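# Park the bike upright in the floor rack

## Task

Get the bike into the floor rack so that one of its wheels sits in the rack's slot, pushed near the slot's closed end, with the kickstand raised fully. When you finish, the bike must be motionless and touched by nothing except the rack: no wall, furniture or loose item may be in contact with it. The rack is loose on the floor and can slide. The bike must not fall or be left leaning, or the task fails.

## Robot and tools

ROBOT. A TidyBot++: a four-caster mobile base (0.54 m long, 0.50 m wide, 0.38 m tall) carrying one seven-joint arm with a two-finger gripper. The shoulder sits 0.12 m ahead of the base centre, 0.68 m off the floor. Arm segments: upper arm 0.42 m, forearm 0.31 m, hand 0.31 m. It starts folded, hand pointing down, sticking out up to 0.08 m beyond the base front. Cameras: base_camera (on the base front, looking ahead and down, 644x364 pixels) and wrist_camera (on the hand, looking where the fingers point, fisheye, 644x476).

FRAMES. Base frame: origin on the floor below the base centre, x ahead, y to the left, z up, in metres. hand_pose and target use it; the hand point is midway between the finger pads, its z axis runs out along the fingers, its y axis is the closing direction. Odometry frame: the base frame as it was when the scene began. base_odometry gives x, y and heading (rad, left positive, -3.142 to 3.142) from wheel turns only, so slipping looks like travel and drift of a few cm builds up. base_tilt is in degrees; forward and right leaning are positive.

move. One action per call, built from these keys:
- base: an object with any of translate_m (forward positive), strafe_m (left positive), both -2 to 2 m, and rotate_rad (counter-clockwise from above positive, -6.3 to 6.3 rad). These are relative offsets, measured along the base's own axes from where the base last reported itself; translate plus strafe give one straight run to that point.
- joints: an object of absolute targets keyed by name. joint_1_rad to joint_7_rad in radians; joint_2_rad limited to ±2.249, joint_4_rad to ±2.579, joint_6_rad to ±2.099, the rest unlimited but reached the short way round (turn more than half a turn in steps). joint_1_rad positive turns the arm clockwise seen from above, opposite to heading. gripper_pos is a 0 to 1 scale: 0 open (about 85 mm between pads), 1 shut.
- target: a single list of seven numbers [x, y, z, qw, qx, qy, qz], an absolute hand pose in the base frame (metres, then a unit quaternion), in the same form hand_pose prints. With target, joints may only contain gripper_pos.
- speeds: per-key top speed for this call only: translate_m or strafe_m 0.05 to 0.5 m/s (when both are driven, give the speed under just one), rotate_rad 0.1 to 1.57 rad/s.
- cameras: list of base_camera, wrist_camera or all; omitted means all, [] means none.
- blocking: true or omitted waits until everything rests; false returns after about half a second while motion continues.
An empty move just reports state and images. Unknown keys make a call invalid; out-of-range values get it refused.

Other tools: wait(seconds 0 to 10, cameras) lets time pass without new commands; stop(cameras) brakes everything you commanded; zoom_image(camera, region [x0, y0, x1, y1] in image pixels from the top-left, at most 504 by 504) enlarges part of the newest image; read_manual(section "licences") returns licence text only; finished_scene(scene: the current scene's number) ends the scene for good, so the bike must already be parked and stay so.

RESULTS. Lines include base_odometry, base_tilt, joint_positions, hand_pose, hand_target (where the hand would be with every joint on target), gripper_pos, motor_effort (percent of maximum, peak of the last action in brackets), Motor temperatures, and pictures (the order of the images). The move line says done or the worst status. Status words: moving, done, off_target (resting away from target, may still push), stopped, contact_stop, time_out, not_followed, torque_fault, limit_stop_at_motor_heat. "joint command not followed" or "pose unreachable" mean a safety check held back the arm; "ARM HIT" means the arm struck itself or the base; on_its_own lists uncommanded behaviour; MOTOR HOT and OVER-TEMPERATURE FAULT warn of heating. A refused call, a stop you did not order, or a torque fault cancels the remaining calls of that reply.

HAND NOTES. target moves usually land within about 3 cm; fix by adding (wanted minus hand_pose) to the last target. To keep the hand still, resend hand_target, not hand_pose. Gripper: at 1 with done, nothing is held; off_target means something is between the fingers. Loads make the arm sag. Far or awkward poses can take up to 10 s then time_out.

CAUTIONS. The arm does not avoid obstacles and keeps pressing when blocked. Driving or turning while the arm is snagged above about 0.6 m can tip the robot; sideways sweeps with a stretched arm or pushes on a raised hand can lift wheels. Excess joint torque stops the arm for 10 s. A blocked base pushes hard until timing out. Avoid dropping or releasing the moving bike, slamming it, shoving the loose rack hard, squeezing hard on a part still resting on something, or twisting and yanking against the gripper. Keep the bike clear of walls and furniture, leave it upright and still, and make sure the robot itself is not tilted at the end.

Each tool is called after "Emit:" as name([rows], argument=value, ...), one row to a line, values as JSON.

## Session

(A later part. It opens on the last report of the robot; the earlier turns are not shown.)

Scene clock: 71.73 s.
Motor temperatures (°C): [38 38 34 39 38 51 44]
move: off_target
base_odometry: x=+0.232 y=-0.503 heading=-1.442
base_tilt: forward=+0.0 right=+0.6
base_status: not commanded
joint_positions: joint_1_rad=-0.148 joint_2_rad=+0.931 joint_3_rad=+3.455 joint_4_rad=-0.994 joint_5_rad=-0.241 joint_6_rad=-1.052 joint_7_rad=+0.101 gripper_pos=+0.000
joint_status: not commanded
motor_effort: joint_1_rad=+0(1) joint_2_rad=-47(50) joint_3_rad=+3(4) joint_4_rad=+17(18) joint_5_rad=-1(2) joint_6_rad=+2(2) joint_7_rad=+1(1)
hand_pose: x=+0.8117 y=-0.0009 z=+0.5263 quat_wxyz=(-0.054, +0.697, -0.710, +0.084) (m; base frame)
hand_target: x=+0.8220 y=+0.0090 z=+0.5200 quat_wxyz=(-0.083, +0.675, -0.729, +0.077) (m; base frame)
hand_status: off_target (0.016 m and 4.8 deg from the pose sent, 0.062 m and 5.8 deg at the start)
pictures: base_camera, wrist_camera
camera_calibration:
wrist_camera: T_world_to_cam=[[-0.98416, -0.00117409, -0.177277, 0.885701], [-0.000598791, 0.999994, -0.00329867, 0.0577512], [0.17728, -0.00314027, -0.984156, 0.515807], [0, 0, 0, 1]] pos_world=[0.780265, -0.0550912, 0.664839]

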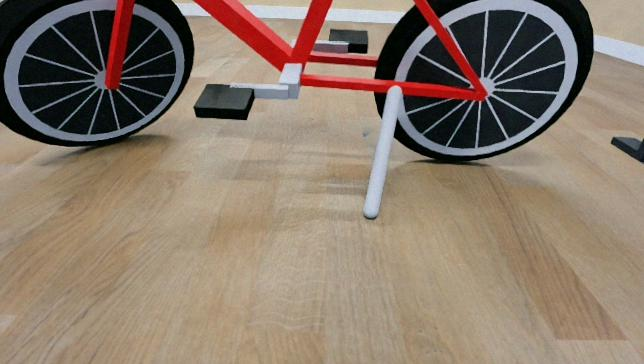

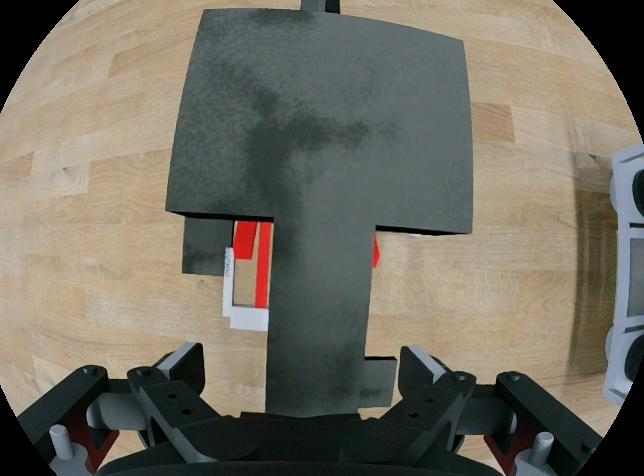

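Emit:
move(target=[0.818, 0.009, 0.508, -0.083, 0.675, -0.729, 0.077])

Emit:
move(joints={"gripper_pos": 0.85})

Scene clock: 72.53 s.
Motor temperatures (°C): [38 38 34 39 38 51 44]
move: off_target
base_odometry: x=+0.232 y=-0.503 heading=-1.442
base_tilt: forward=+0.0 right=+0.6
base_status: not commanded
joint_positions: joint_1_rad=-0.148 joint_2_rad=+0.932 joint_3_rad=+3.458 joint_4_rad=-1.029 joint_5_rad=-0.258 joint_6_rad=-1.015 joint_7_rad=+0.101 gripper_pos=+0.000
joint_status: not commanded
motor_effort: joint_1_rad=+0(1) joint_2_rad=-47(48) joint_3_rad=+3(3) joint_4_rad=+16(17) joint_5_rad=-1(2) joint_6_rad=+2(2) joint_7_rad=+1(1)
hand_pose: x=+0.8088 y=-0.0024 z=+0.5155 quat_wxyz=(-0.058, +0.691, -0.716, +0.083) (m; base frame)
hand_target: x=+0.8180 y=+0.0090 z=+0.5080 quat_wxyz=(-0.083, +0.675, -0.729, +0.077) (m; base frame)
hand_status: off_target (0.017 m and 3.8 deg from the pose sent, 0.022 m and 4.8 deg at the start)
pictures: base_camera, wrist_camera
camera_calibration:
wrist_camera: T_world_to_cam=[[-0.983415, 0.0164262, -0.180624, 0.882094], [0.0155696, 0.99986, 0.00615918, 0.0412924], [0.1807, 0.00324477, -0.983533, 0.502643], [0, 0, 0, 1]] pos_world=[0.775994, -0.0574071, 0.653439]

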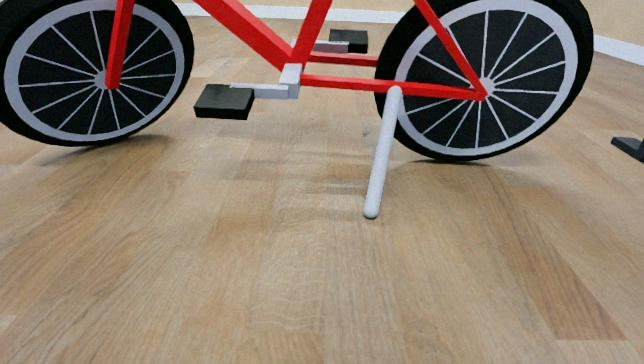

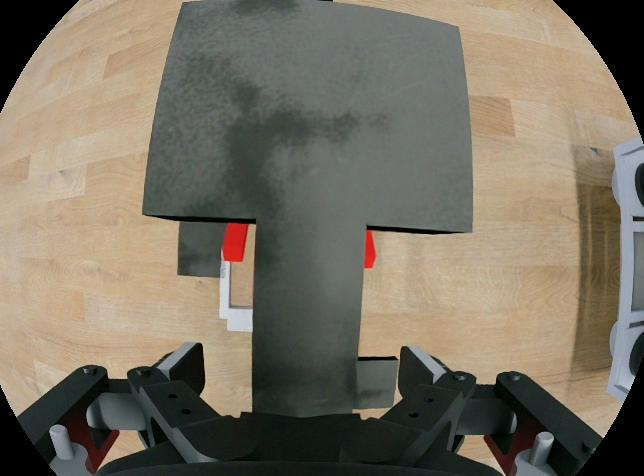

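Scene clock: 73.57 s.
Motor temperatures (°C): [38 38 34 39 38 51 44]
move: off_target
base_odometry: x=+0.232 y=-0.503 heading=-1.442
base_tilt: forward=+0.0 right=+0.6
base_status: not commanded
joint_positions: joint_1_rad=-0.148 joint_2_rad=+0.931 joint_3_rad=+3.462 joint_4_rad=-1.032 joint_5_rad=-0.264 joint_6_rad=-1.012 joint_7_rad=+0.100 gripper_pos=+0.577
joint_status: gripper_pos off_target (ended at +0.577, target +0.850)
motor_effort: joint_1_rad=-1(2) joint_2_rad=-44(47) joint_3_rad=+2(3) joint_4_rad=+18(19) joint_5_rad=-1(2) joint_6_rad=+2(5) joint_7_rad=+2(3)
hand_pose: x=+0.8090 y=-0.0032 z=+0.5158 quat_wxyz=(-0.059, +0.689, -0.718, +0.083) (m; base frame)
hand_target: x=+0.8180 y=+0.0090 z=+0.5080 quat_wxyz=(-0.083, +0.675, -0.729, +0.077) (m; base frame)
hand_status: not commanded
pictures: base_camera, wrist_camera
camera_calibration:
wrist_camera: T_world_to_cam=[[-0.982865, 0.0223919, -0.182964, 0.883106], [0.0211598, 0.999738, 0.00868383, 0.0362613], [0.183111, 0.00466355, -0.983081, 0.500684], [0, 0, 0, 1]] pos_world=[0.775526, -0.0583612, 0.653475]

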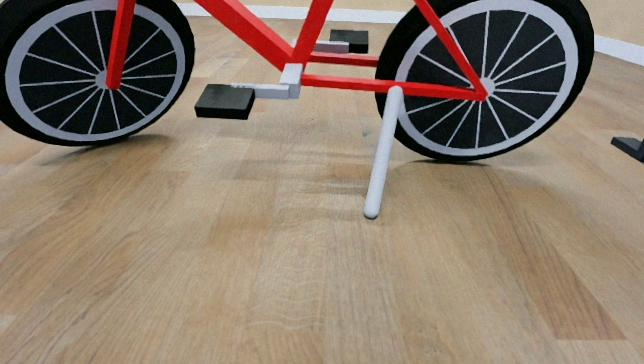

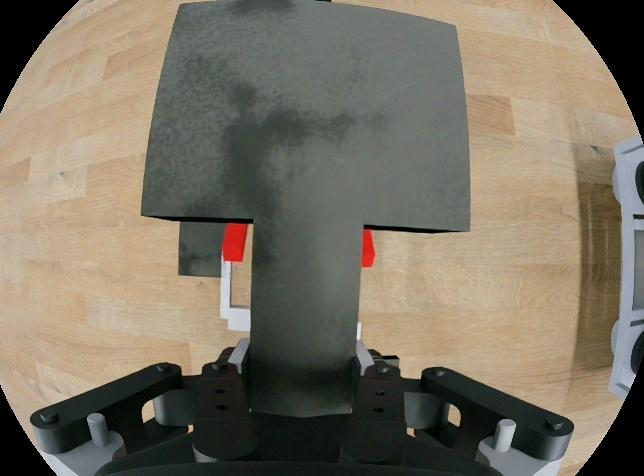

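Emit:
move(base={"translate_m": 0.037}, speeds={"translate_m": 0.08}, target=[0.818, 0.009, 0.512, -0.0576, 0.6773, -0.7314, 0.0533])

Emit:
move(base={"translate_m": 0.037}, speeds={"translate_m": 0.08}, target=[0.818, 0.009, 0.516, -0.0320, 0.6787, -0.7330, 0.0296])

Scene clock: 75.07 s.
Motor temperatures (°C): [38 38 34 39 38 51 44]
move: off_target
base_odometry: x=+0.237 y=-0.539 heading=-1.442
base_tilt: forward=+0.0 right=+0.6
base_status: done
joint_positions: joint_1_rad=-0.110 joint_2_rad=+0.962 joint_3_rad=+3.464 joint_4_rad=-0.934 joint_5_rad=-0.264 joint_6_rad=-1.126 joint_7_rad=+0.086 gripper_pos=+0.577
joint_status: not commanded
motor_effort: joint_1_rad=-4(7) joint_2_rad=-47(47) joint_3_rad=+0(3) joint_4_rad=+21(22) joint_5_rad=-5(7) joint_6_rad=+6(9) joint_7_rad=+2(2)
hand_pose: x=+0.8090 y=-0.0199 z=+0.5221 quat_wxyz=(-0.044, +0.680, -0.729, +0.065) (m; base frame)
hand_target: x=+0.8180 y=+0.0090 z=+0.5120 quat_wxyz=(-0.058, +0.677, -0.731, +0.053) (m; base frame)
hand_status: off_target (0.032 m and 2.1 deg from the pose sent, 0.016 m and 4.0 deg at the start)
pictures: base_camera, wrist_camera
camera_calibration:
wrist_camera: T_world_to_cam=[[-0.989343, 0.0523858, -0.135854, 0.865895], [0.050857, 0.998598, 0.014702, 0.0256591], [0.136433, 0.00763619, -0.99062, 0.548701], [0, 0, 0, 1]] pos_world=[0.780501, -0.0751737, 0.660812]

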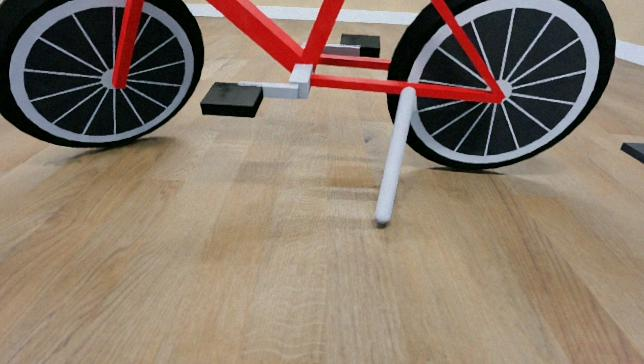

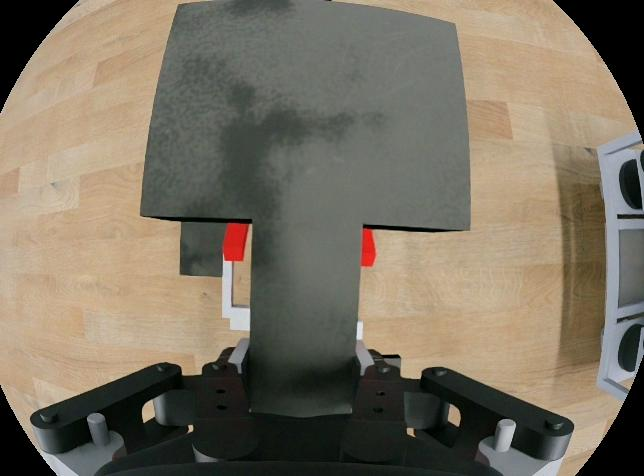

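Scene clock: 76.13 s.
Motor temperatures (°C): [38 38 34 39 38 51 44]
move: off_target
base_odometry: x=+0.242 y=-0.576 heading=-1.442
base_tilt: forward=+0.0 right=+0.6
base_status: done
joint_positions: joint_1_rad=-0.092 joint_2_rad=+1.019 joint_3_rad=+3.451 joint_4_rad=-0.775 joint_5_rad=-0.264 joint_6_rad=-1.283 joint_7_rad=+0.062 gripper_pos=+0.578
joint_status: not commanded
motor_effort: joint_1_rad=-4(6) joint_2_rad=-46(49) joint_3_rad=-1(2) joint_4_rad=+20(23) joint_5_rad=-6(7) joint_6_rad=+8(10) joint_7_rad=+0(2)
hand_pose: x=+0.8124 y=-0.0101 z=+0.5283 quat_wxyz=(-0.028, +0.683, -0.729, +0.037) (m; base frame)
hand_target: x=+0.8180 y=+0.0090 z=+0.5160 quat_wxyz=(-0.032, +0.679, -0.733, +0.030) (m; base frame)
hand_status: off_target (0.023 m and 1.2 deg from the pose sent, 0.031 m and 4.2 deg at the start)
pictures: base_camera, wrist_camera
camera_calibration:
wrist_camera: T_world_to_cam=[[-0.996029, 0.048299, -0.0747947, 0.8427], [0.0461264, 0.99847, 0.0305085, 0.011137], [0.0761537, 0.0269373, -0.996732, 0.606693], [0, 0, 0, 1]] pos_world=[0.792637, -0.0681642, 0.6674]

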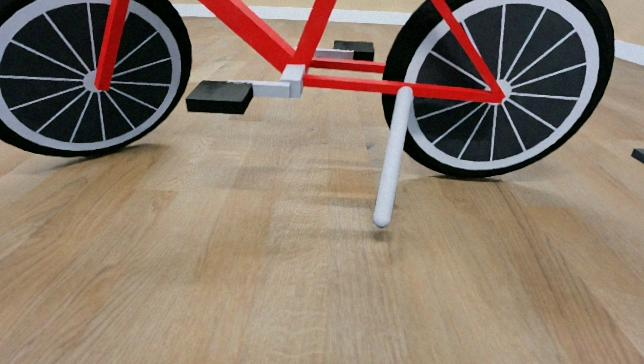

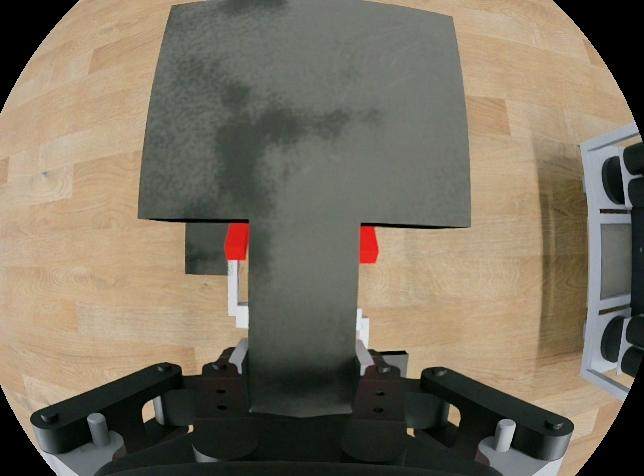

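Emit:
move(base={"translate_m": 0.034}, speeds={"translate_m": 0.08}, target=[0.815, 0.009, 0.518, -0.0061, 0.7133, -0.7009, 0.0062])

Scene clock: 77.47 s.
Motor temperatures (°C): [38 38 34 39 38 51 44]
move: off_target
base_odometry: x=+0.247 y=-0.609 heading=-1.442
base_tilt: forward=+0.0 right=+0.6
base_status: done
joint_positions: joint_1_rad=-0.063 joint_2_rad=+1.085 joint_3_rad=+3.394 joint_4_rad=-0.606 joint_5_rad=-0.255 joint_6_rad=-1.443 joint_7_rad=+0.062 gripper_pos=+0.578
joint_status: not commanded
motor_effort: joint_1_rad=-2(5) joint_2_rad=-50(50) joint_3_rad=-1(3) joint_4_rad=+20(22) joint_5_rad=-5(8) joint_6_rad=+7(10) joint_7_rad=+3(5)
hand_pose: x=+0.8116 y=+0.0080 z=+0.5315 quat_wxyz=(-0.019, +0.699, -0.715, -0.001) (m; base frame)
hand_target: x=+0.8150 y=+0.0090 z=+0.5180 quat_wxyz=(-0.006, +0.713, -0.701, +0.006) (m; base frame)
hand_status: off_target (0.014 m and 2.9 deg from the pose sent, 0.022 m and 6.4 deg at the start)
pictures: base_camera, wrist_camera
camera_calibration:
wrist_camera: T_world_to_cam=[[-0.999943, 0.00676261, -0.00822858, 0.809445], [0.00617015, 0.997527, 0.0700104, 0.00443193], [0.00868169, 0.0699557, -0.997512, 0.664281], [0, 0, 0, 1]] pos_world=[0.803605, -0.0563651, 0.668979]

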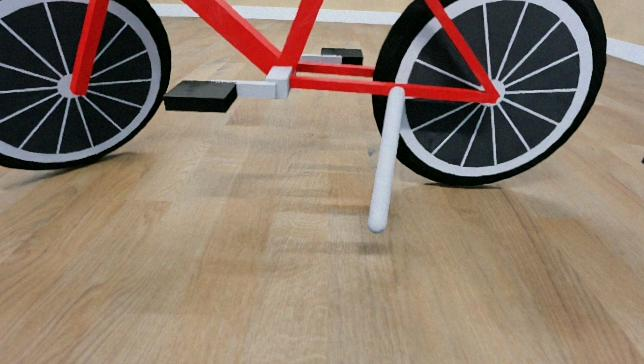

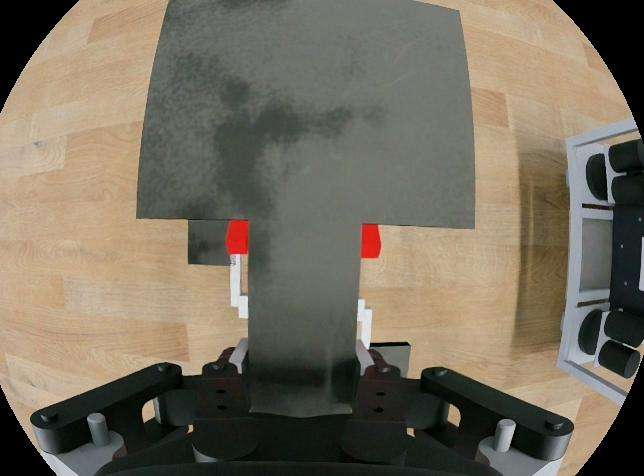

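Emit:
move(base={"strafe_m": -0.2}, speeds={"strafe_m": 0.1})

Emit:
zoom_image(camera="base_camera", region=[300, 0, 644, 240])

Scene clock: 80.83 s.
Motor temperatures (°C): [38 39 34 39 38 51 44]
move: done
base_odometry: x=+0.048 y=-0.635 heading=-1.442
base_tilt: forward=+0.0 right=+0.6
base_status: done
joint_positions: joint_1_rad=-0.088 joint_2_rad=+1.098 joint_3_rad=+3.356 joint_4_rad=-0.579 joint_5_rad=-0.255 joint_6_rad=-1.431 joint_7_rad=-0.059 gripper_pos=+0.578
joint_status: not commanded
motor_effort: joint_1_rad=+4(8) joint_2_rad=-48(52) joint_3_rad=+4(7) joint_4_rad=+17(20) joint_5_rad=+10(14) joint_6_rad=+1(8) joint_7_rad=+19(23)
hand_pose: x=+0.8208 y=+0.0441 z=+0.5306 quat_wxyz=(-0.038, +0.672, -0.739, -0.007) (m; base frame)
hand_target: x=+0.8150 y=+0.0090 z=+0.5180 quat_wxyz=(-0.006, +0.713, -0.701, +0.006) (m; base frame)
hand_status: not commanded
pictures: base_camera, wrist_camera
camera_calibration:
wrist_camera: T_world_to_cam=[[-0.996491, 0.0800892, -0.0243046, 0.820829], [0.0770973, 0.991388, 0.105853, -0.108527], [0.032573, 0.103608, -0.994085, 0.637868], [0, 0, 0, 1]] pos_world=[0.805539, -0.0242349, 0.665533]

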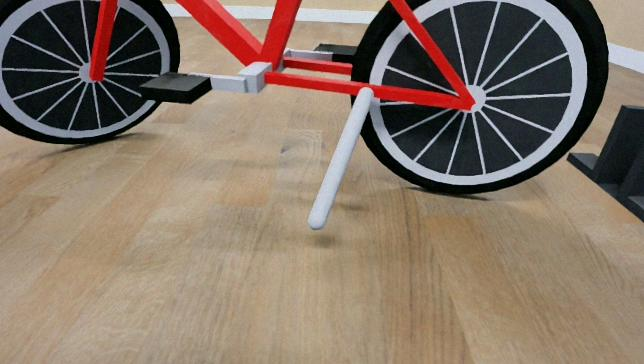

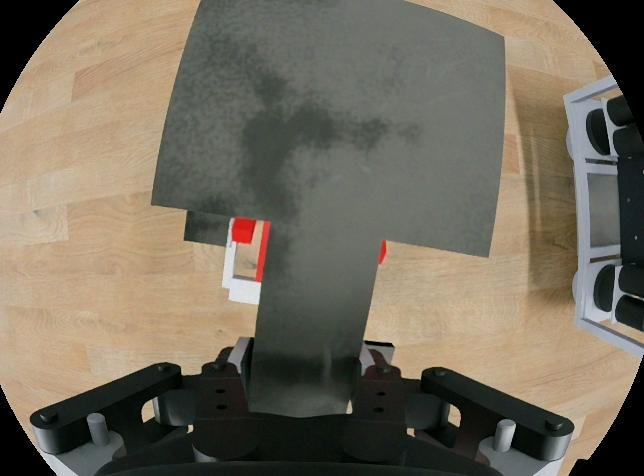

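Scaled by 1.465.

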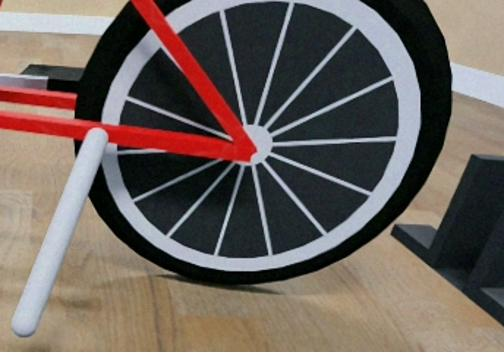

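Emit:
move(base={"strafe_m": 0.3}, speeds={"strafe_m": 0.1})

Emit:
zoom_image(camera="base_camera", region=[0, 0, 344, 240])

Scene clock: 85.77 s.
Motor temperatures (°C): [38 39 34 39 38 51 44]
move: done
base_odometry: x=+0.346 y=-0.597 heading=-1.442
base_tilt: forward=+0.0 right=+0.6
base_status: done
joint_positions: joint_1_rad=-0.033 joint_2_rad=+1.097 joint_3_rad=+3.408 joint_4_rad=-0.588 joint_5_rad=-0.136 joint_6_rad=-1.486 joint_7_rad=+0.184 gripper_pos=+0.578
joint_status: not commanded
motor_effort: joint_1_rad=-8(14) joint_2_rad=-49(51) joint_3_rad=-6(9) joint_4_rad=+20(22) joint_5_rad=-19(22) joint_6_rad=+11(14) joint_7_rad=-17(19)
hand_pose: x=+0.7983 y=-0.0530 z=+0.5306 quat_wxyz=(+0.044, +0.734, -0.678, +0.025) (m; base frame)
hand_target: x=+0.8150 y=+0.0090 z=+0.5180 quat_wxyz=(-0.006, +0.713, -0.701, +0.006) (m; base frame)
hand_status: not commanded
pictures: base_camera, wrist_camera
camera_calibration:
wrist_camera: T_world_to_cam=[[-0.994554, -0.0912392, 0.0503661, 0.755901], [-0.0939924, 0.994036, -0.0553059, 0.211687], [-0.0450197, -0.0597388, -0.997198, 0.703615], [0, 0, 0, 1]] pos_world=[0.803358, -0.0994234, 0.675279]

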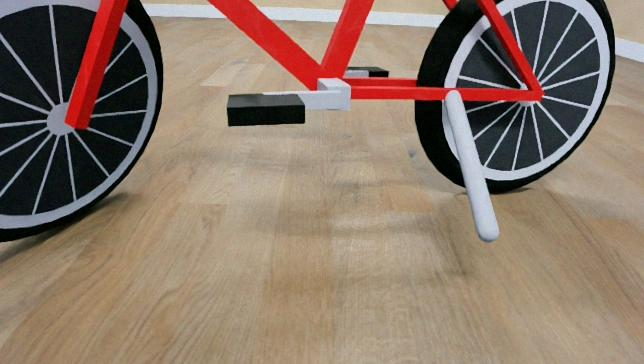

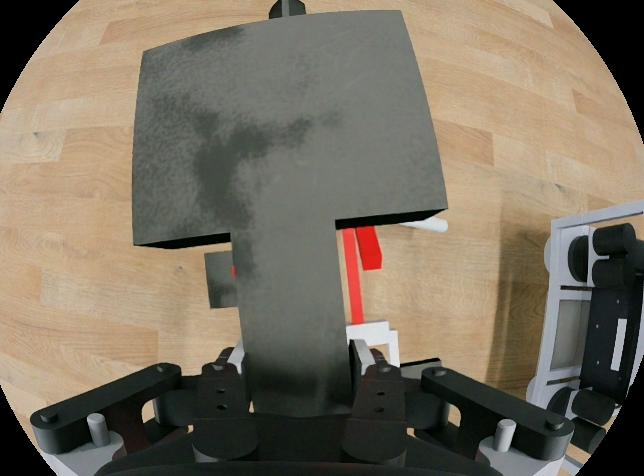

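Scaled by 1.465.

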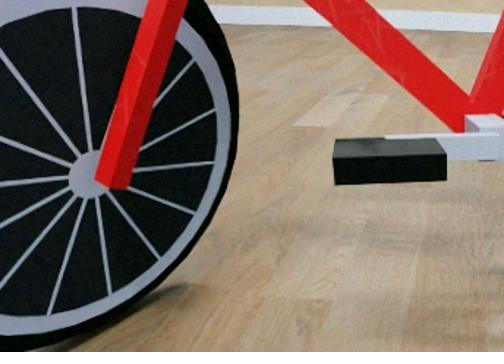

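Emit:
move(target=[0.80, -0.045, 0.518, 0.0, 0.737, -0.676, 0.0])

Scene clock: 87.93 s.
Motor temperatures (°C): [38 39 34 39 38 51 44]
move: off_target
base_odometry: x=+0.346 y=-0.597 heading=-1.442
base_tilt: forward=+0.0 right=+0.6
base_status: not commanded
joint_positions: joint_1_rad=-0.003 joint_2_rad=+1.076 joint_3_rad=+3.397 joint_4_rad=-0.631 joint_5_rad=-0.142 joint_6_rad=-1.458 joint_7_rad=+0.231 gripper_pos=+0.578
joint_status: not commanded
motor_effort: joint_1_rad=-1(7) joint_2_rad=-44(49) joint_3_rad=-1(6) joint_4_rad=+13(20) joint_5_rad=-6(19) joint_6_rad=+1(11) joint_7_rad=-5(18)
hand_pose: x=+0.7937 y=-0.0693 z=+0.5309 quat_wxyz=(+0.037, +0.739, -0.673, +0.020) (m; base frame)
hand_target: x=+0.8000 y=-0.0450 z=+0.5180 quat_wxyz=(+0.000, +0.737, -0.676, +0.000) (m; base frame)
hand_status: off_target (0.028 m and 4.8 deg from the pose sent, 0.015 m and 5.9 deg at the start)
pictures: base_camera, wrist_camera
camera_calibration:
wrist_camera: T_world_to_cam=[[-0.993413, -0.105268, 0.045264, 0.750674], [-0.107005, 0.993539, -0.0378284, 0.228482], [-0.0409894, -0.0424227, -0.998259, 0.701271], [0, 0, 0, 1]] pos_world=[0.798922, -0.118234, 0.674715]

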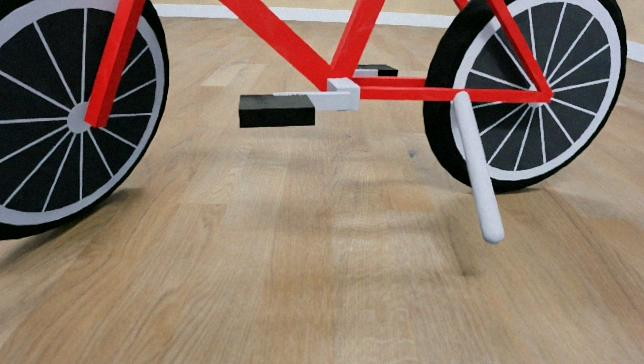

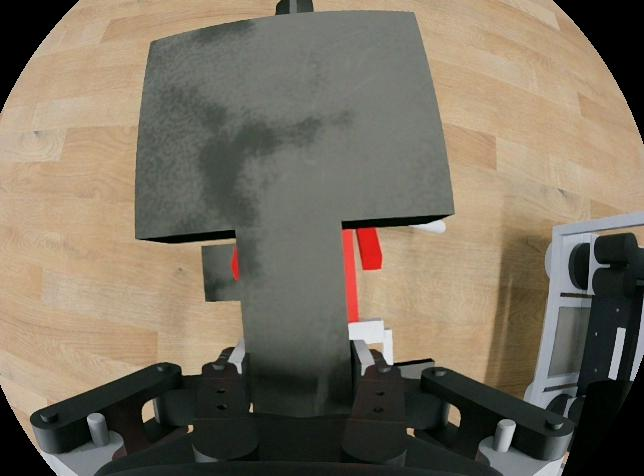

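Emit:
move(base={"translate_m": -0.037}, speeds={"translate_m": 0.08}, target=[0.80, -0.055, 0.518, -0.0236, 0.7369, -0.6752, 0.0257])

Emit:
move(base={"translate_m": -0.037}, speeds={"translate_m": 0.08}, target=[0.80, -0.065, 0.514, -0.0472, 0.7355, -0.674, 0.0515])

Emit:
move(base={"translate_m": -0.037}, speeds={"translate_m": 0.08}, target=[0.80, -0.075, 0.508, -0.0765, 0.7326, -0.6713, 0.0835])

Scene clock: 89.20 s.
Motor temperatures (°C): [38 39 34 39 38 51 44]
move: off_target
base_odometry: x=+0.341 y=-0.560 heading=-1.442
base_tilt: forward=+0.0 right=+0.6
base_status: done
joint_positions: joint_1_rad=-0.002 joint_2_rad=+1.006 joint_3_rad=+3.400 joint_4_rad=-0.786 joint_5_rad=-0.144 joint_6_rad=-1.315 joint_7_rad=+0.264 gripper_pos=+0.578
joint_status: not commanded
motor_effort: joint_1_rad=-2(4) joint_2_rad=-44(47) joint_3_rad=-1(2) joint_4_rad=+14(15) joint_5_rad=-6(7) joint_6_rad=+1(1) joint_7_rad=-3(5)
hand_pose: x=+0.7919 y=-0.0805 z=+0.5318 quat_wxyz=(+0.017, +0.740, -0.671, +0.043) (m; base frame)
hand_target: x=+0.8000 y=-0.0550 z=+0.5180 quat_wxyz=(-0.024, +0.737, -0.675, +0.026) (m; base frame)
hand_status: off_target (0.030 m and 5.1 deg from the pose sent, 0.020 m and 6.9 deg at the start)
pictures: base_camera, wrist_camera
camera_calibration:
wrist_camera: T_world_to_cam=[[-0.993443, -0.113462, -0.0140611, 0.778583], [-0.112696, 0.992529, -0.0467547, 0.248604], [0.0192609, -0.0448635, -0.998807, 0.654082], [0, 0, 0, 1]] pos_world=[0.788896, -0.129062, 0.675873]

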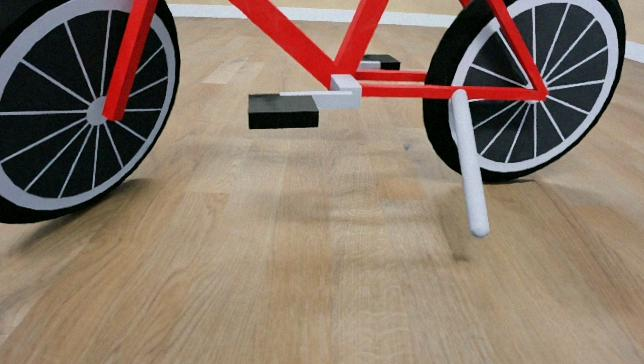

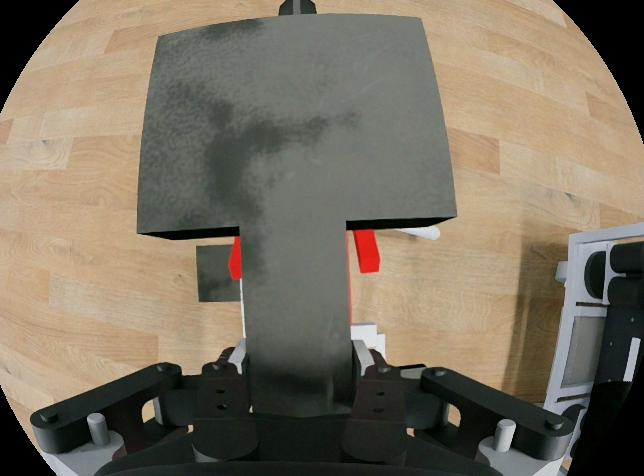

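Scene clock: 90.43 s.
Motor temperatures (°C): [38 39 34 39 38 51 44]
move: off_target
base_odometry: x=+0.337 y=-0.523 heading=-1.442
base_tilt: forward=+0.0 right=+0.6
base_status: done
joint_positions: joint_1_rad=+0.003 joint_2_rad=+0.945 joint_3_rad=+3.417 joint_4_rad=-0.934 joint_5_rad=-0.170 joint_6_rad=-1.162 joint_7_rad=+0.304 gripper_pos=+0.578
joint_status: not commanded
motor_effort: joint_1_rad=-5(5) joint_2_rad=-42(44) joint_3_rad=-2(2) joint_4_rad=+15(16) joint_5_rad=-5(7) joint_6_rad=+1(2) joint_7_rad=+0(3)
hand_pose: x=+0.7901 y=-0.0961 z=+0.5295 quat_wxyz=(-0.006, +0.737, -0.672, +0.069) (m; base frame)
hand_target: x=+0.8000 y=-0.0650 z=+0.5140 quat_wxyz=(-0.047, +0.735, -0.674, +0.052) (m; base frame)
hand_status: off_target (0.036 m and 5.1 deg from the pose sent, 0.025 m and 7.5 deg at the start)
pictures: base_camera, wrist_camera
camera_calibration:
wrist_camera: T_world_to_cam=[[-0.990483, -0.109639, -0.0831992, 0.809677], [-0.105362, 0.992957, -0.0541702, 0.261988], [0.0885525, -0.0448886, -0.99506, 0.594387], [0, 0, 0, 1]] pos_world=[0.776941, -0.144689, 0.673007]

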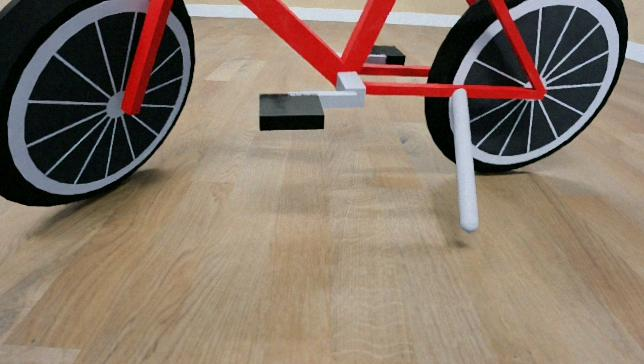

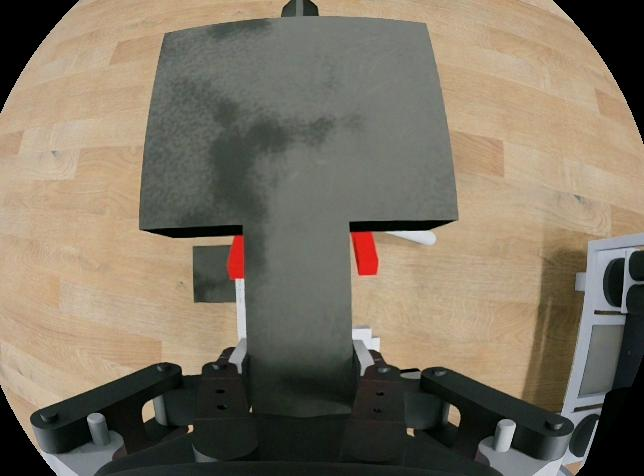

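Scene clock: 91.77 s.
Motor temperatures (°C): [38 40 34 39 38 51 44]
move: off_target
base_odometry: x=+0.332 y=-0.486 heading=-1.442
base_tilt: forward=+0.0 right=+0.6
base_status: done
joint_positions: joint_1_rad=+0.020 joint_2_rad=+0.890 joint_3_rad=+3.444 joint_4_rad=-1.097 joint_5_rad=-0.225 joint_6_rad=-0.976 joint_7_rad=+0.359 gripper_pos=+0.578
joint_status: not commanded
motor_effort: joint_1_rad=-8(9) joint_2_rad=-41(43) joint_3_rad=-3(4) joint_4_rad=+17(17) joint_5_rad=-4(6) joint_6_rad=+2(2) joint_7_rad=+2(2)
hand_pose: x=+0.7865 y=-0.1214 z=+0.5221 quat_wxyz=(-0.035, +0.725, -0.681, +0.100) (m; base frame)
hand_target: x=+0.8000 y=-0.0750 z=+0.5080 quat_wxyz=(-0.077, +0.733, -0.671, +0.084) (m; base frame)
hand_status: off_target (0.050 m and 5.3 deg from the pose sent, 0.032 m and 8.2 deg at the start)
pictures: base_camera, wrist_camera
camera_calibration:
wrist_camera: T_world_to_cam=[[-0.981976, -0.0838622, -0.169383, 0.844171], [-0.0747236, 0.99542, -0.0596355, 0.265365], [0.173608, -0.0459037, -0.983744, 0.513269], [0, 0, 0, 1]] pos_world=[0.759677, -0.169795, 0.663739]

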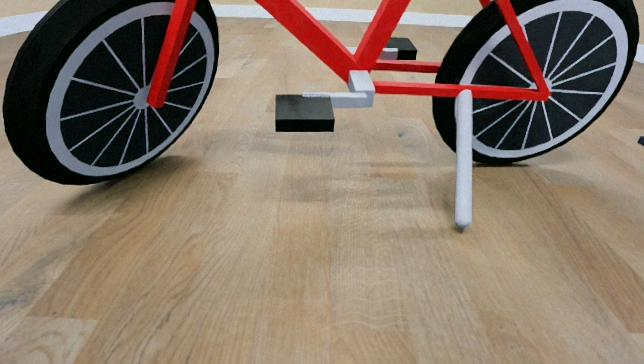

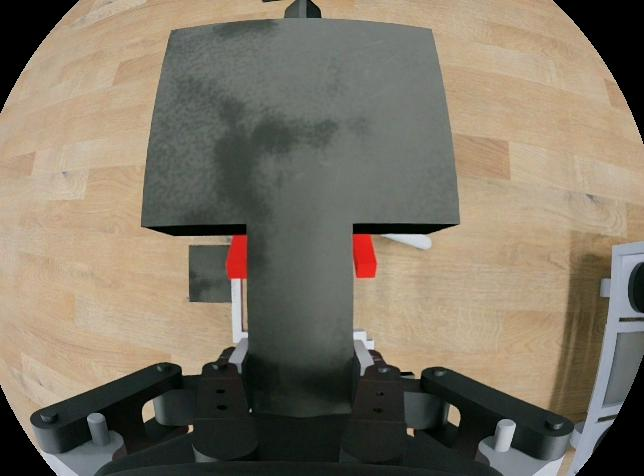

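Emit:
move(base={"translate_m": -0.012}, speeds={"translate_m": 0.08}, target=[0.797, -0.10, 0.503, -0.0853, 0.7319, -0.6706, 0.0931])

Emit:
zoom_image(camera="base_camera", region=[400, 80, 520, 260])

Scene clock: 92.97 s.
Motor temperatures (°C): [38 40 34 39 38 51 44]
move: off_target
base_odometry: x=+0.331 y=-0.474 heading=-1.442
base_tilt: forward=+0.0 right=+0.6
base_status: done
joint_positions: joint_1_rad=+0.062 joint_2_rad=+0.878 joint_3_rad=+3.444 joint_4_rad=-1.152 joint_5_rad=-0.274 joint_6_rad=-0.905 joint_7_rad=+0.414 gripper_pos=+0.578
joint_status: not commanded
motor_effort: joint_1_rad=-7(8) joint_2_rad=-44(46) joint_3_rad=-2(4) joint_4_rad=+18(19) joint_5_rad=-1(5) joint_6_rad=+0(3) joint_7_rad=+3(5)
hand_pose: x=+0.7836 y=-0.1436 z=+0.5157 quat_wxyz=(-0.054, +0.716, -0.688, +0.108) (m; base frame)
hand_target: x=+0.7970 y=-0.1000 z=+0.5030 quat_wxyz=(-0.085, +0.731, -0.670, +0.093) (m; base frame)
hand_status: off_target (0.047 m and 4.8 deg from the pose sent, 0.031 m and 6.0 deg at the start)
pictures: base_camera, wrist_camera
camera_calibration:
wrist_camera: T_world_to_cam=[[-0.976398, -0.0610312, -0.207175, 0.856687], [-0.0532903, 0.997664, -0.0427466, 0.261677], [0.2093, -0.0306973, -0.977369, 0.477368], [0, 0, 0, 1]] pos_world=[0.750499, -0.194127, 0.655235]

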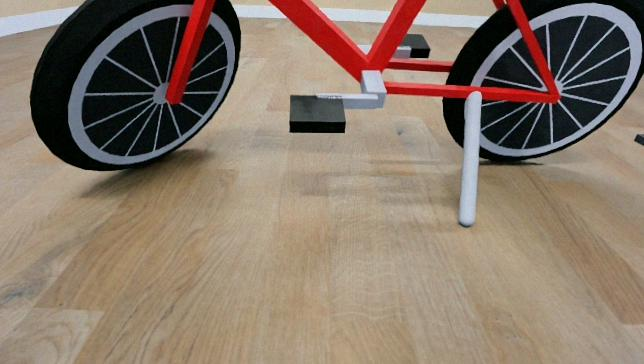

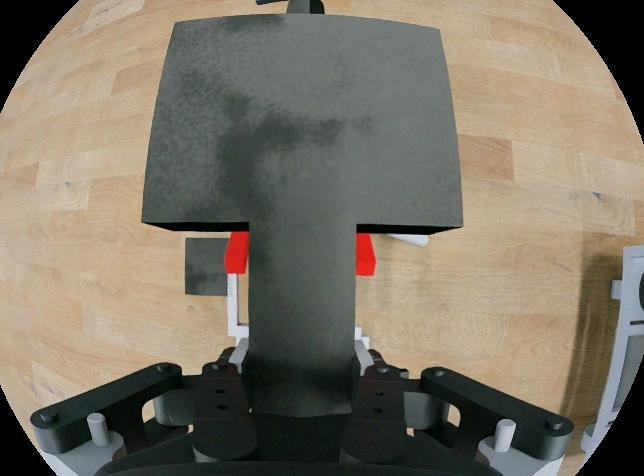

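Scaled by 2.800.

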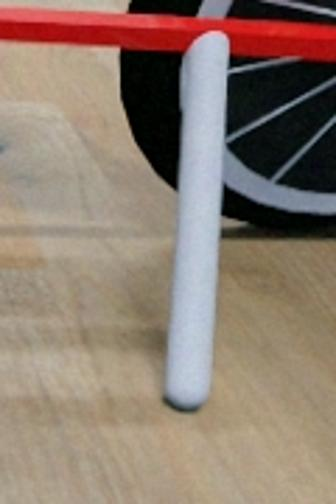

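Emit:
move(joints={"gripper_pos": 0.0})

Emit:
move(target=[0.775, -0.1, 0.60, -0.0853, 0.7319, -0.6706, 0.0931])

Scene clock: 94.07 s.
Motor temperatures (°C): [38 40 34 39 38 51 44]
move: done
base_odometry: x=+0.331 y=-0.474 heading=-1.442
base_tilt: forward=+0.0 right=+0.6
base_status: not commanded
joint_positions: joint_1_rad=+0.039 joint_2_rad=+0.881 joint_3_rad=+3.431 joint_4_rad=-1.152 joint_5_rad=-0.280 joint_6_rad=-0.905 joint_7_rad=+0.430 gripper_pos=+0.000
joint_status: all done
motor_effort: joint_1_rad=-1(7) joint_2_rad=-46(48) joint_3_rad=+2(4) joint_4_rad=+16(18) joint_5_rad=-2(3) joint_6_rad=+2(2) joint_7_rad=+1(4)
hand_pose: x=+0.7877 y=-0.1194 z=+0.5128 quat_wxyz=(-0.060, +0.730, -0.673, +0.102) (m; base frame)
hand_target: x=+0.7970 y=-0.1000 z=+0.5030 quat_wxyz=(-0.085, +0.731, -0.670, +0.093) (m; base frame)
hand_status: not commanded
pictures: base_camera, wrist_camera
camera_calibration:
wrist_camera: T_world_to_cam=[[-0.973111, -0.101594, -0.206722, 0.853934], [-0.0973851, 0.994781, -0.0304605, 0.2657], [0.208738, -0.00950975, -0.977925, 0.477699], [0, 0, 0, 1]] pos_world=[0.757133, -0.173016, 0.651775]

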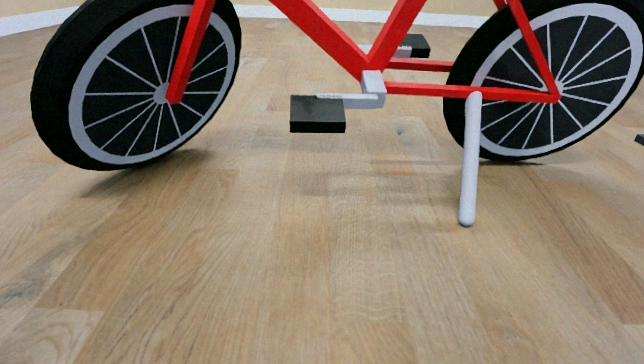

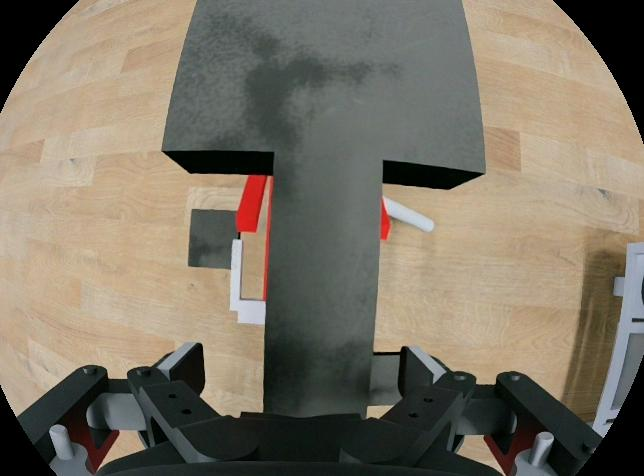

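Scene clock: 95.20 s.
Motor temperatures (°C): [38 40 34 39 38 51 44]
move: off_target
base_odometry: x=+0.331 y=-0.474 heading=-1.442
base_tilt: forward=+0.0 right=+0.6
base_status: not commanded
joint_positions: joint_1_rad=+0.039 joint_2_rad=+0.753 joint_3_rad=+3.431 joint_4_rad=-1.125 joint_5_rad=-0.280 joint_6_rad=-1.011 joint_7_rad=+0.430 gripper_pos=+0.000
joint_status: not commanded
motor_effort: joint_1_rad=+0(1) joint_2_rad=-44(49) joint_3_rad=+2(3) joint_4_rad=+18(18) joint_5_rad=-2(3) joint_6_rad=+2(3) joint_7_rad=+1(1)
hand_pose: x=+0.7850 y=-0.1096 z=+0.6010 quat_wxyz=(-0.088, +0.730, -0.668, +0.113) (m; base frame)
hand_target: x=+0.7750 y=-0.1000 z=+0.6000 quat_wxyz=(-0.085, +0.731, -0.670, +0.093) (m; base frame)
hand_status: off_target (0.014 m and 2.4 deg from the pose sent, 0.090 m and 3.0 deg at the start)
pictures: base_camera, wrist_camera
camera_calibration:
wrist_camera: T_world_to_cam=[[-0.95903, -0.106786, -0.26241, 0.892419], [-0.107278, 0.994151, -0.0124918, 0.255297], [0.262209, 0.016171, -0.964876, 0.517553], [0, 0, 0, 1]] pos_world=[0.747537, -0.166876, 0.736743]

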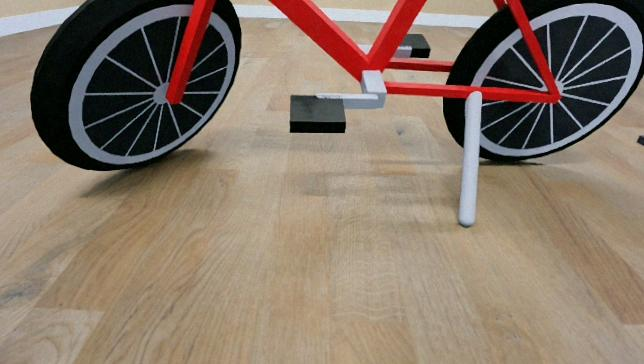

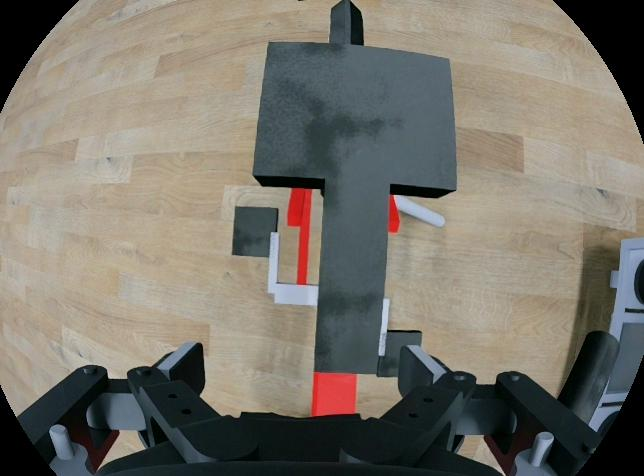

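Emit:
move(target=[0.74, -0.1, 0.70, 0, 0.7071, -0.7071, 0])

Emit:
move(base={"translate_m": -0.2}, speeds={"translate_m": 0.2})

Scene clock: 97.47 s.
Motor temperatures (°C): [38 40 34 39 38 51 44]
move: off_target
base_odometry: x=+0.331 y=-0.474 heading=-1.442
base_tilt: forward=+0.0 right=+0.6
base_status: not commanded
joint_positions: joint_1_rad=+0.083 joint_2_rad=+0.835 joint_3_rad=+3.394 joint_4_rad=-0.547 joint_5_rad=-0.250 joint_6_rad=-1.709 joint_7_rad=+0.268 gripper_pos=+0.000
joint_status: not commanded
motor_effort: joint_1_rad=+0(1) joint_2_rad=-45(45) joint_3_rad=+1(3) joint_4_rad=+17(18) joint_5_rad=-2(3) joint_6_rad=+1(3) joint_7_rad=+1(1)
hand_pose: x=+0.7560 y=-0.0772 z=+0.7143 quat_wxyz=(-0.041, +0.728, -0.684, +0.012) (m; base frame)
hand_target: x=+0.7400 y=-0.1000 z=+0.7000 quat_wxyz=(+0.000, +0.707, -0.707, +0.000) (m; base frame)
hand_status: off_target (0.031 m and 6.1 deg from the pose sent, 0.109 m and 17.3 deg at the start)
pictures: base_camera, wrist_camera
camera_calibration:
wrist_camera: T_world_to_cam=[[-0.995329, -0.0762036, -0.0592705, 0.782444], [-0.0807887, 0.993575, 0.0792528, 0.13579], [0.0528504, 0.083671, -0.995091, 0.819071], [0, 0, 0, 1]] pos_world=[0.746472, -0.143825, 0.850664]

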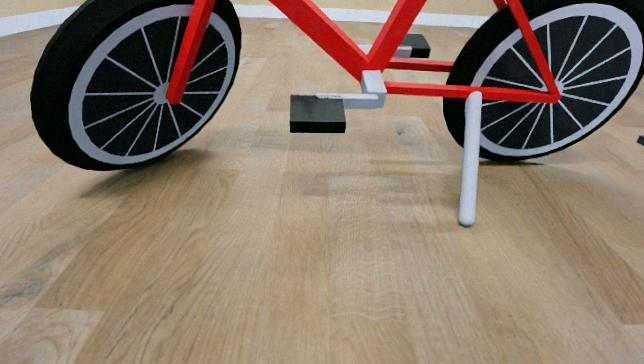

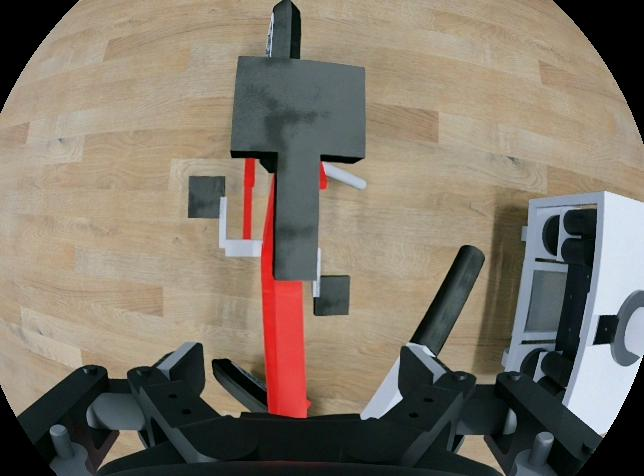

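Scene clock: 99.23 s.
Motor temperatures (°C): [38 40 34 39 38 51 44]
move: done
base_odometry: x=+0.305 y=-0.275 heading=-1.442
base_tilt: forward=+0.0 right=+0.6
base_status: done
joint_positions: joint_1_rad=+0.084 joint_2_rad=+0.844 joint_3_rad=+3.393 joint_4_rad=-0.546 joint_5_rad=-0.249 joint_6_rad=-1.715 joint_7_rad=+0.267 gripper_pos=+0.000
joint_status: not commanded
motor_effort: joint_1_rad=+0(1) joint_2_rad=-45(47) joint_3_rad=+0(1) joint_4_rad=+16(17) joint_5_rad=-2(2) joint_6_rad=+0(1) joint_7_rad=+1(1)
hand_pose: x=+0.7545 y=-0.0778 z=+0.7091 quat_wxyz=(-0.037, +0.728, -0.685, +0.006) (m; base frame)
hand_target: x=+0.7400 y=-0.1000 z=+0.7000 quat_wxyz=(+0.000, +0.707, -0.707, +0.000) (m; base frame)
hand_status: not commanded
pictures: base_camera, wrist_camera
camera_calibration:
wrist_camera: T_world_to_cam=[[-0.996147, -0.0747969, -0.0457988, 0.771795], [-0.0783652, 0.99356, 0.081836, 0.133023], [0.0393827, 0.0851097, -0.995593, 0.824655], [0, 0, 0, 1]] pos_world=[0.746768, -0.144625, 0.845482]

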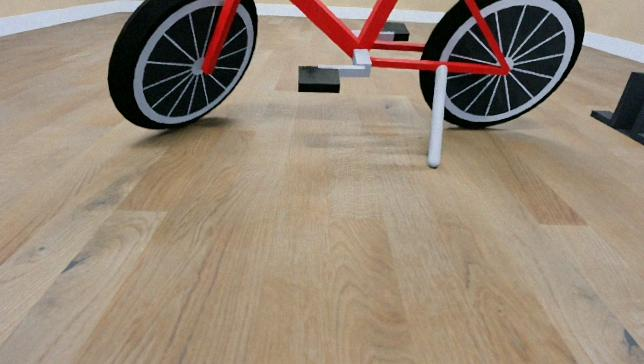

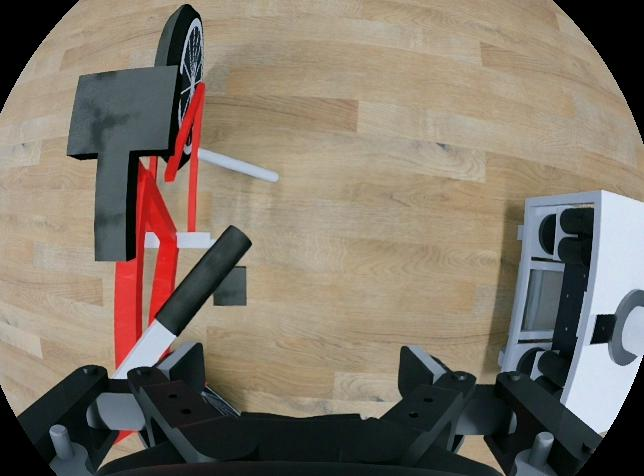

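Emit:
move(base={"translate_m": 0.1}, speeds={"translate_m": 0.2}, target=[0.735, -0.085, 0.665, 0, 0.4617, -0.887, 0])

Scene clock: 101.50 s.
Motor temperatures (°C): [38 40 34 39 38 51 44]
move: off_target
base_odometry: x=+0.318 y=-0.374 heading=-1.443
base_tilt: forward=+0.0 right=+0.6
base_status: done
joint_positions: joint_1_rad=+0.033 joint_2_rad=+0.843 joint_3_rad=+3.487 joint_4_rad=-0.725 joint_5_rad=-0.249 joint_6_rad=-1.648 joint_7_rad=-0.307 gripper_pos=+0.000
joint_status: not commanded
motor_effort: joint_1_rad=+0(1) joint_2_rad=-44(48) joint_3_rad=+3(3) joint_4_rad=+16(17) joint_5_rad=-1(3) joint_6_rad=+0(1) joint_7_rad=+1(1)
hand_pose: x=+0.7255 y=-0.0891 z=+0.6578 quat_wxyz=(+0.019, +0.481, -0.876, -0.013) (m; base frame)
hand_target: x=+0.7350 y=-0.0850 z=+0.6650 quat_wxyz=(+0.000, +0.462, -0.887, +0.000) (m; base frame)
hand_status: off_target (0.013 m and 3.6 deg from the pose sent, 0.049 m and 38.7 deg at the start)
pictures: base_camera, wrist_camera
camera_calibration:
wrist_camera: T_world_to_cam=[[-0.84992, 0.523654, 0.0585013, 0.618358], [0.525519, 0.8505, 0.0218973, -0.265297], [-0.0382888, 0.0493545, -0.998047, 0.830427], [0, 0, 0, 1]] pos_world=[0.696769, -0.139156, 0.798439]

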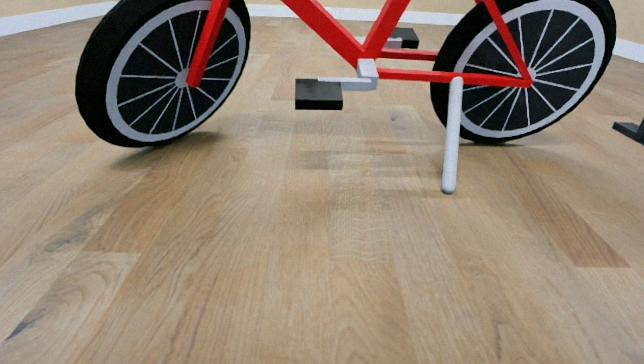

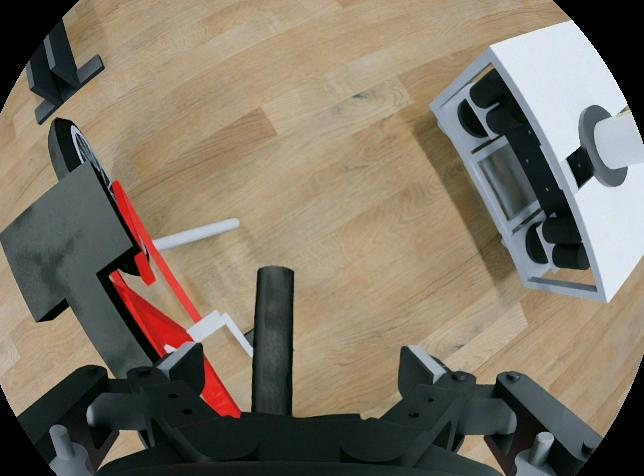

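Emit:
move(target=[0.753, -0.097, 0.572, 0, 0.4617, -0.887, 0])

Scene clock: 102.87 s.
Motor temperatures (°C): [38 40 34 39 38 51 44]
move: off_target
base_odometry: x=+0.318 y=-0.374 heading=-1.443
base_tilt: forward=+0.0 right=+0.6
base_status: not commanded
joint_positions: joint_1_rad=+0.033 joint_2_rad=+0.916 joint_3_rad=+3.502 joint_4_rad=-0.846 joint_5_rad=-0.249 joint_6_rad=-1.456 joint_7_rad=-0.307 gripper_pos=+0.000
joint_status: not commanded
motor_effort: joint_1_rad=+0(1) joint_2_rad=-46(50) joint_3_rad=+2(4) joint_4_rad=+16(17) joint_5_rad=+0(2) joint_6_rad=+0(1) joint_7_rad=+0(1)
hand_pose: x=+0.7372 y=-0.1110 z=+0.5756 quat_wxyz=(+0.027, +0.464, -0.885, +0.000) (m; base frame)
hand_target: x=+0.7530 y=-0.0970 z=+0.5720 quat_wxyz=(+0.000, +0.462, -0.887, +0.000) (m; base frame)
hand_status: off_target (0.021 m and 3.1 deg from the pose sent, 0.090 m and 3.6 deg at the start)
pictures: base_camera, wrist_camera
camera_calibration:
wrist_camera: T_world_to_cam=[[-0.829162, 0.557323, 0.0433772, 0.641719], [0.557631, 0.830069, -0.00577575, -0.261007], [-0.039225, 0.0193995, -0.999042, 0.747877], [0, 0, 0, 1]] pos_world=[0.70697, -0.1555, 0.717817]

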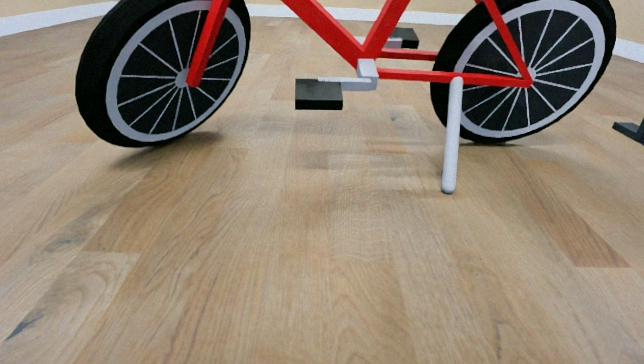

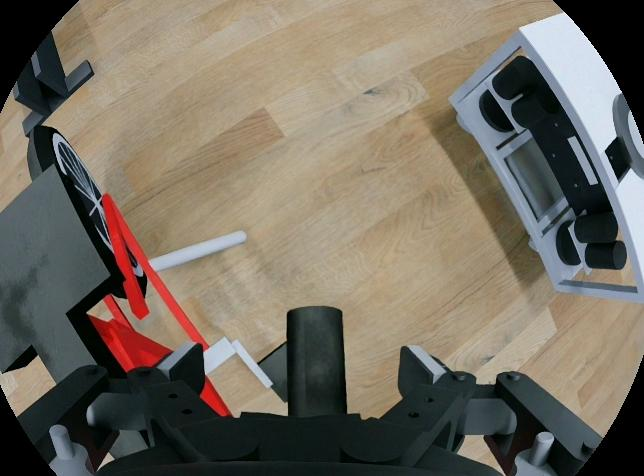

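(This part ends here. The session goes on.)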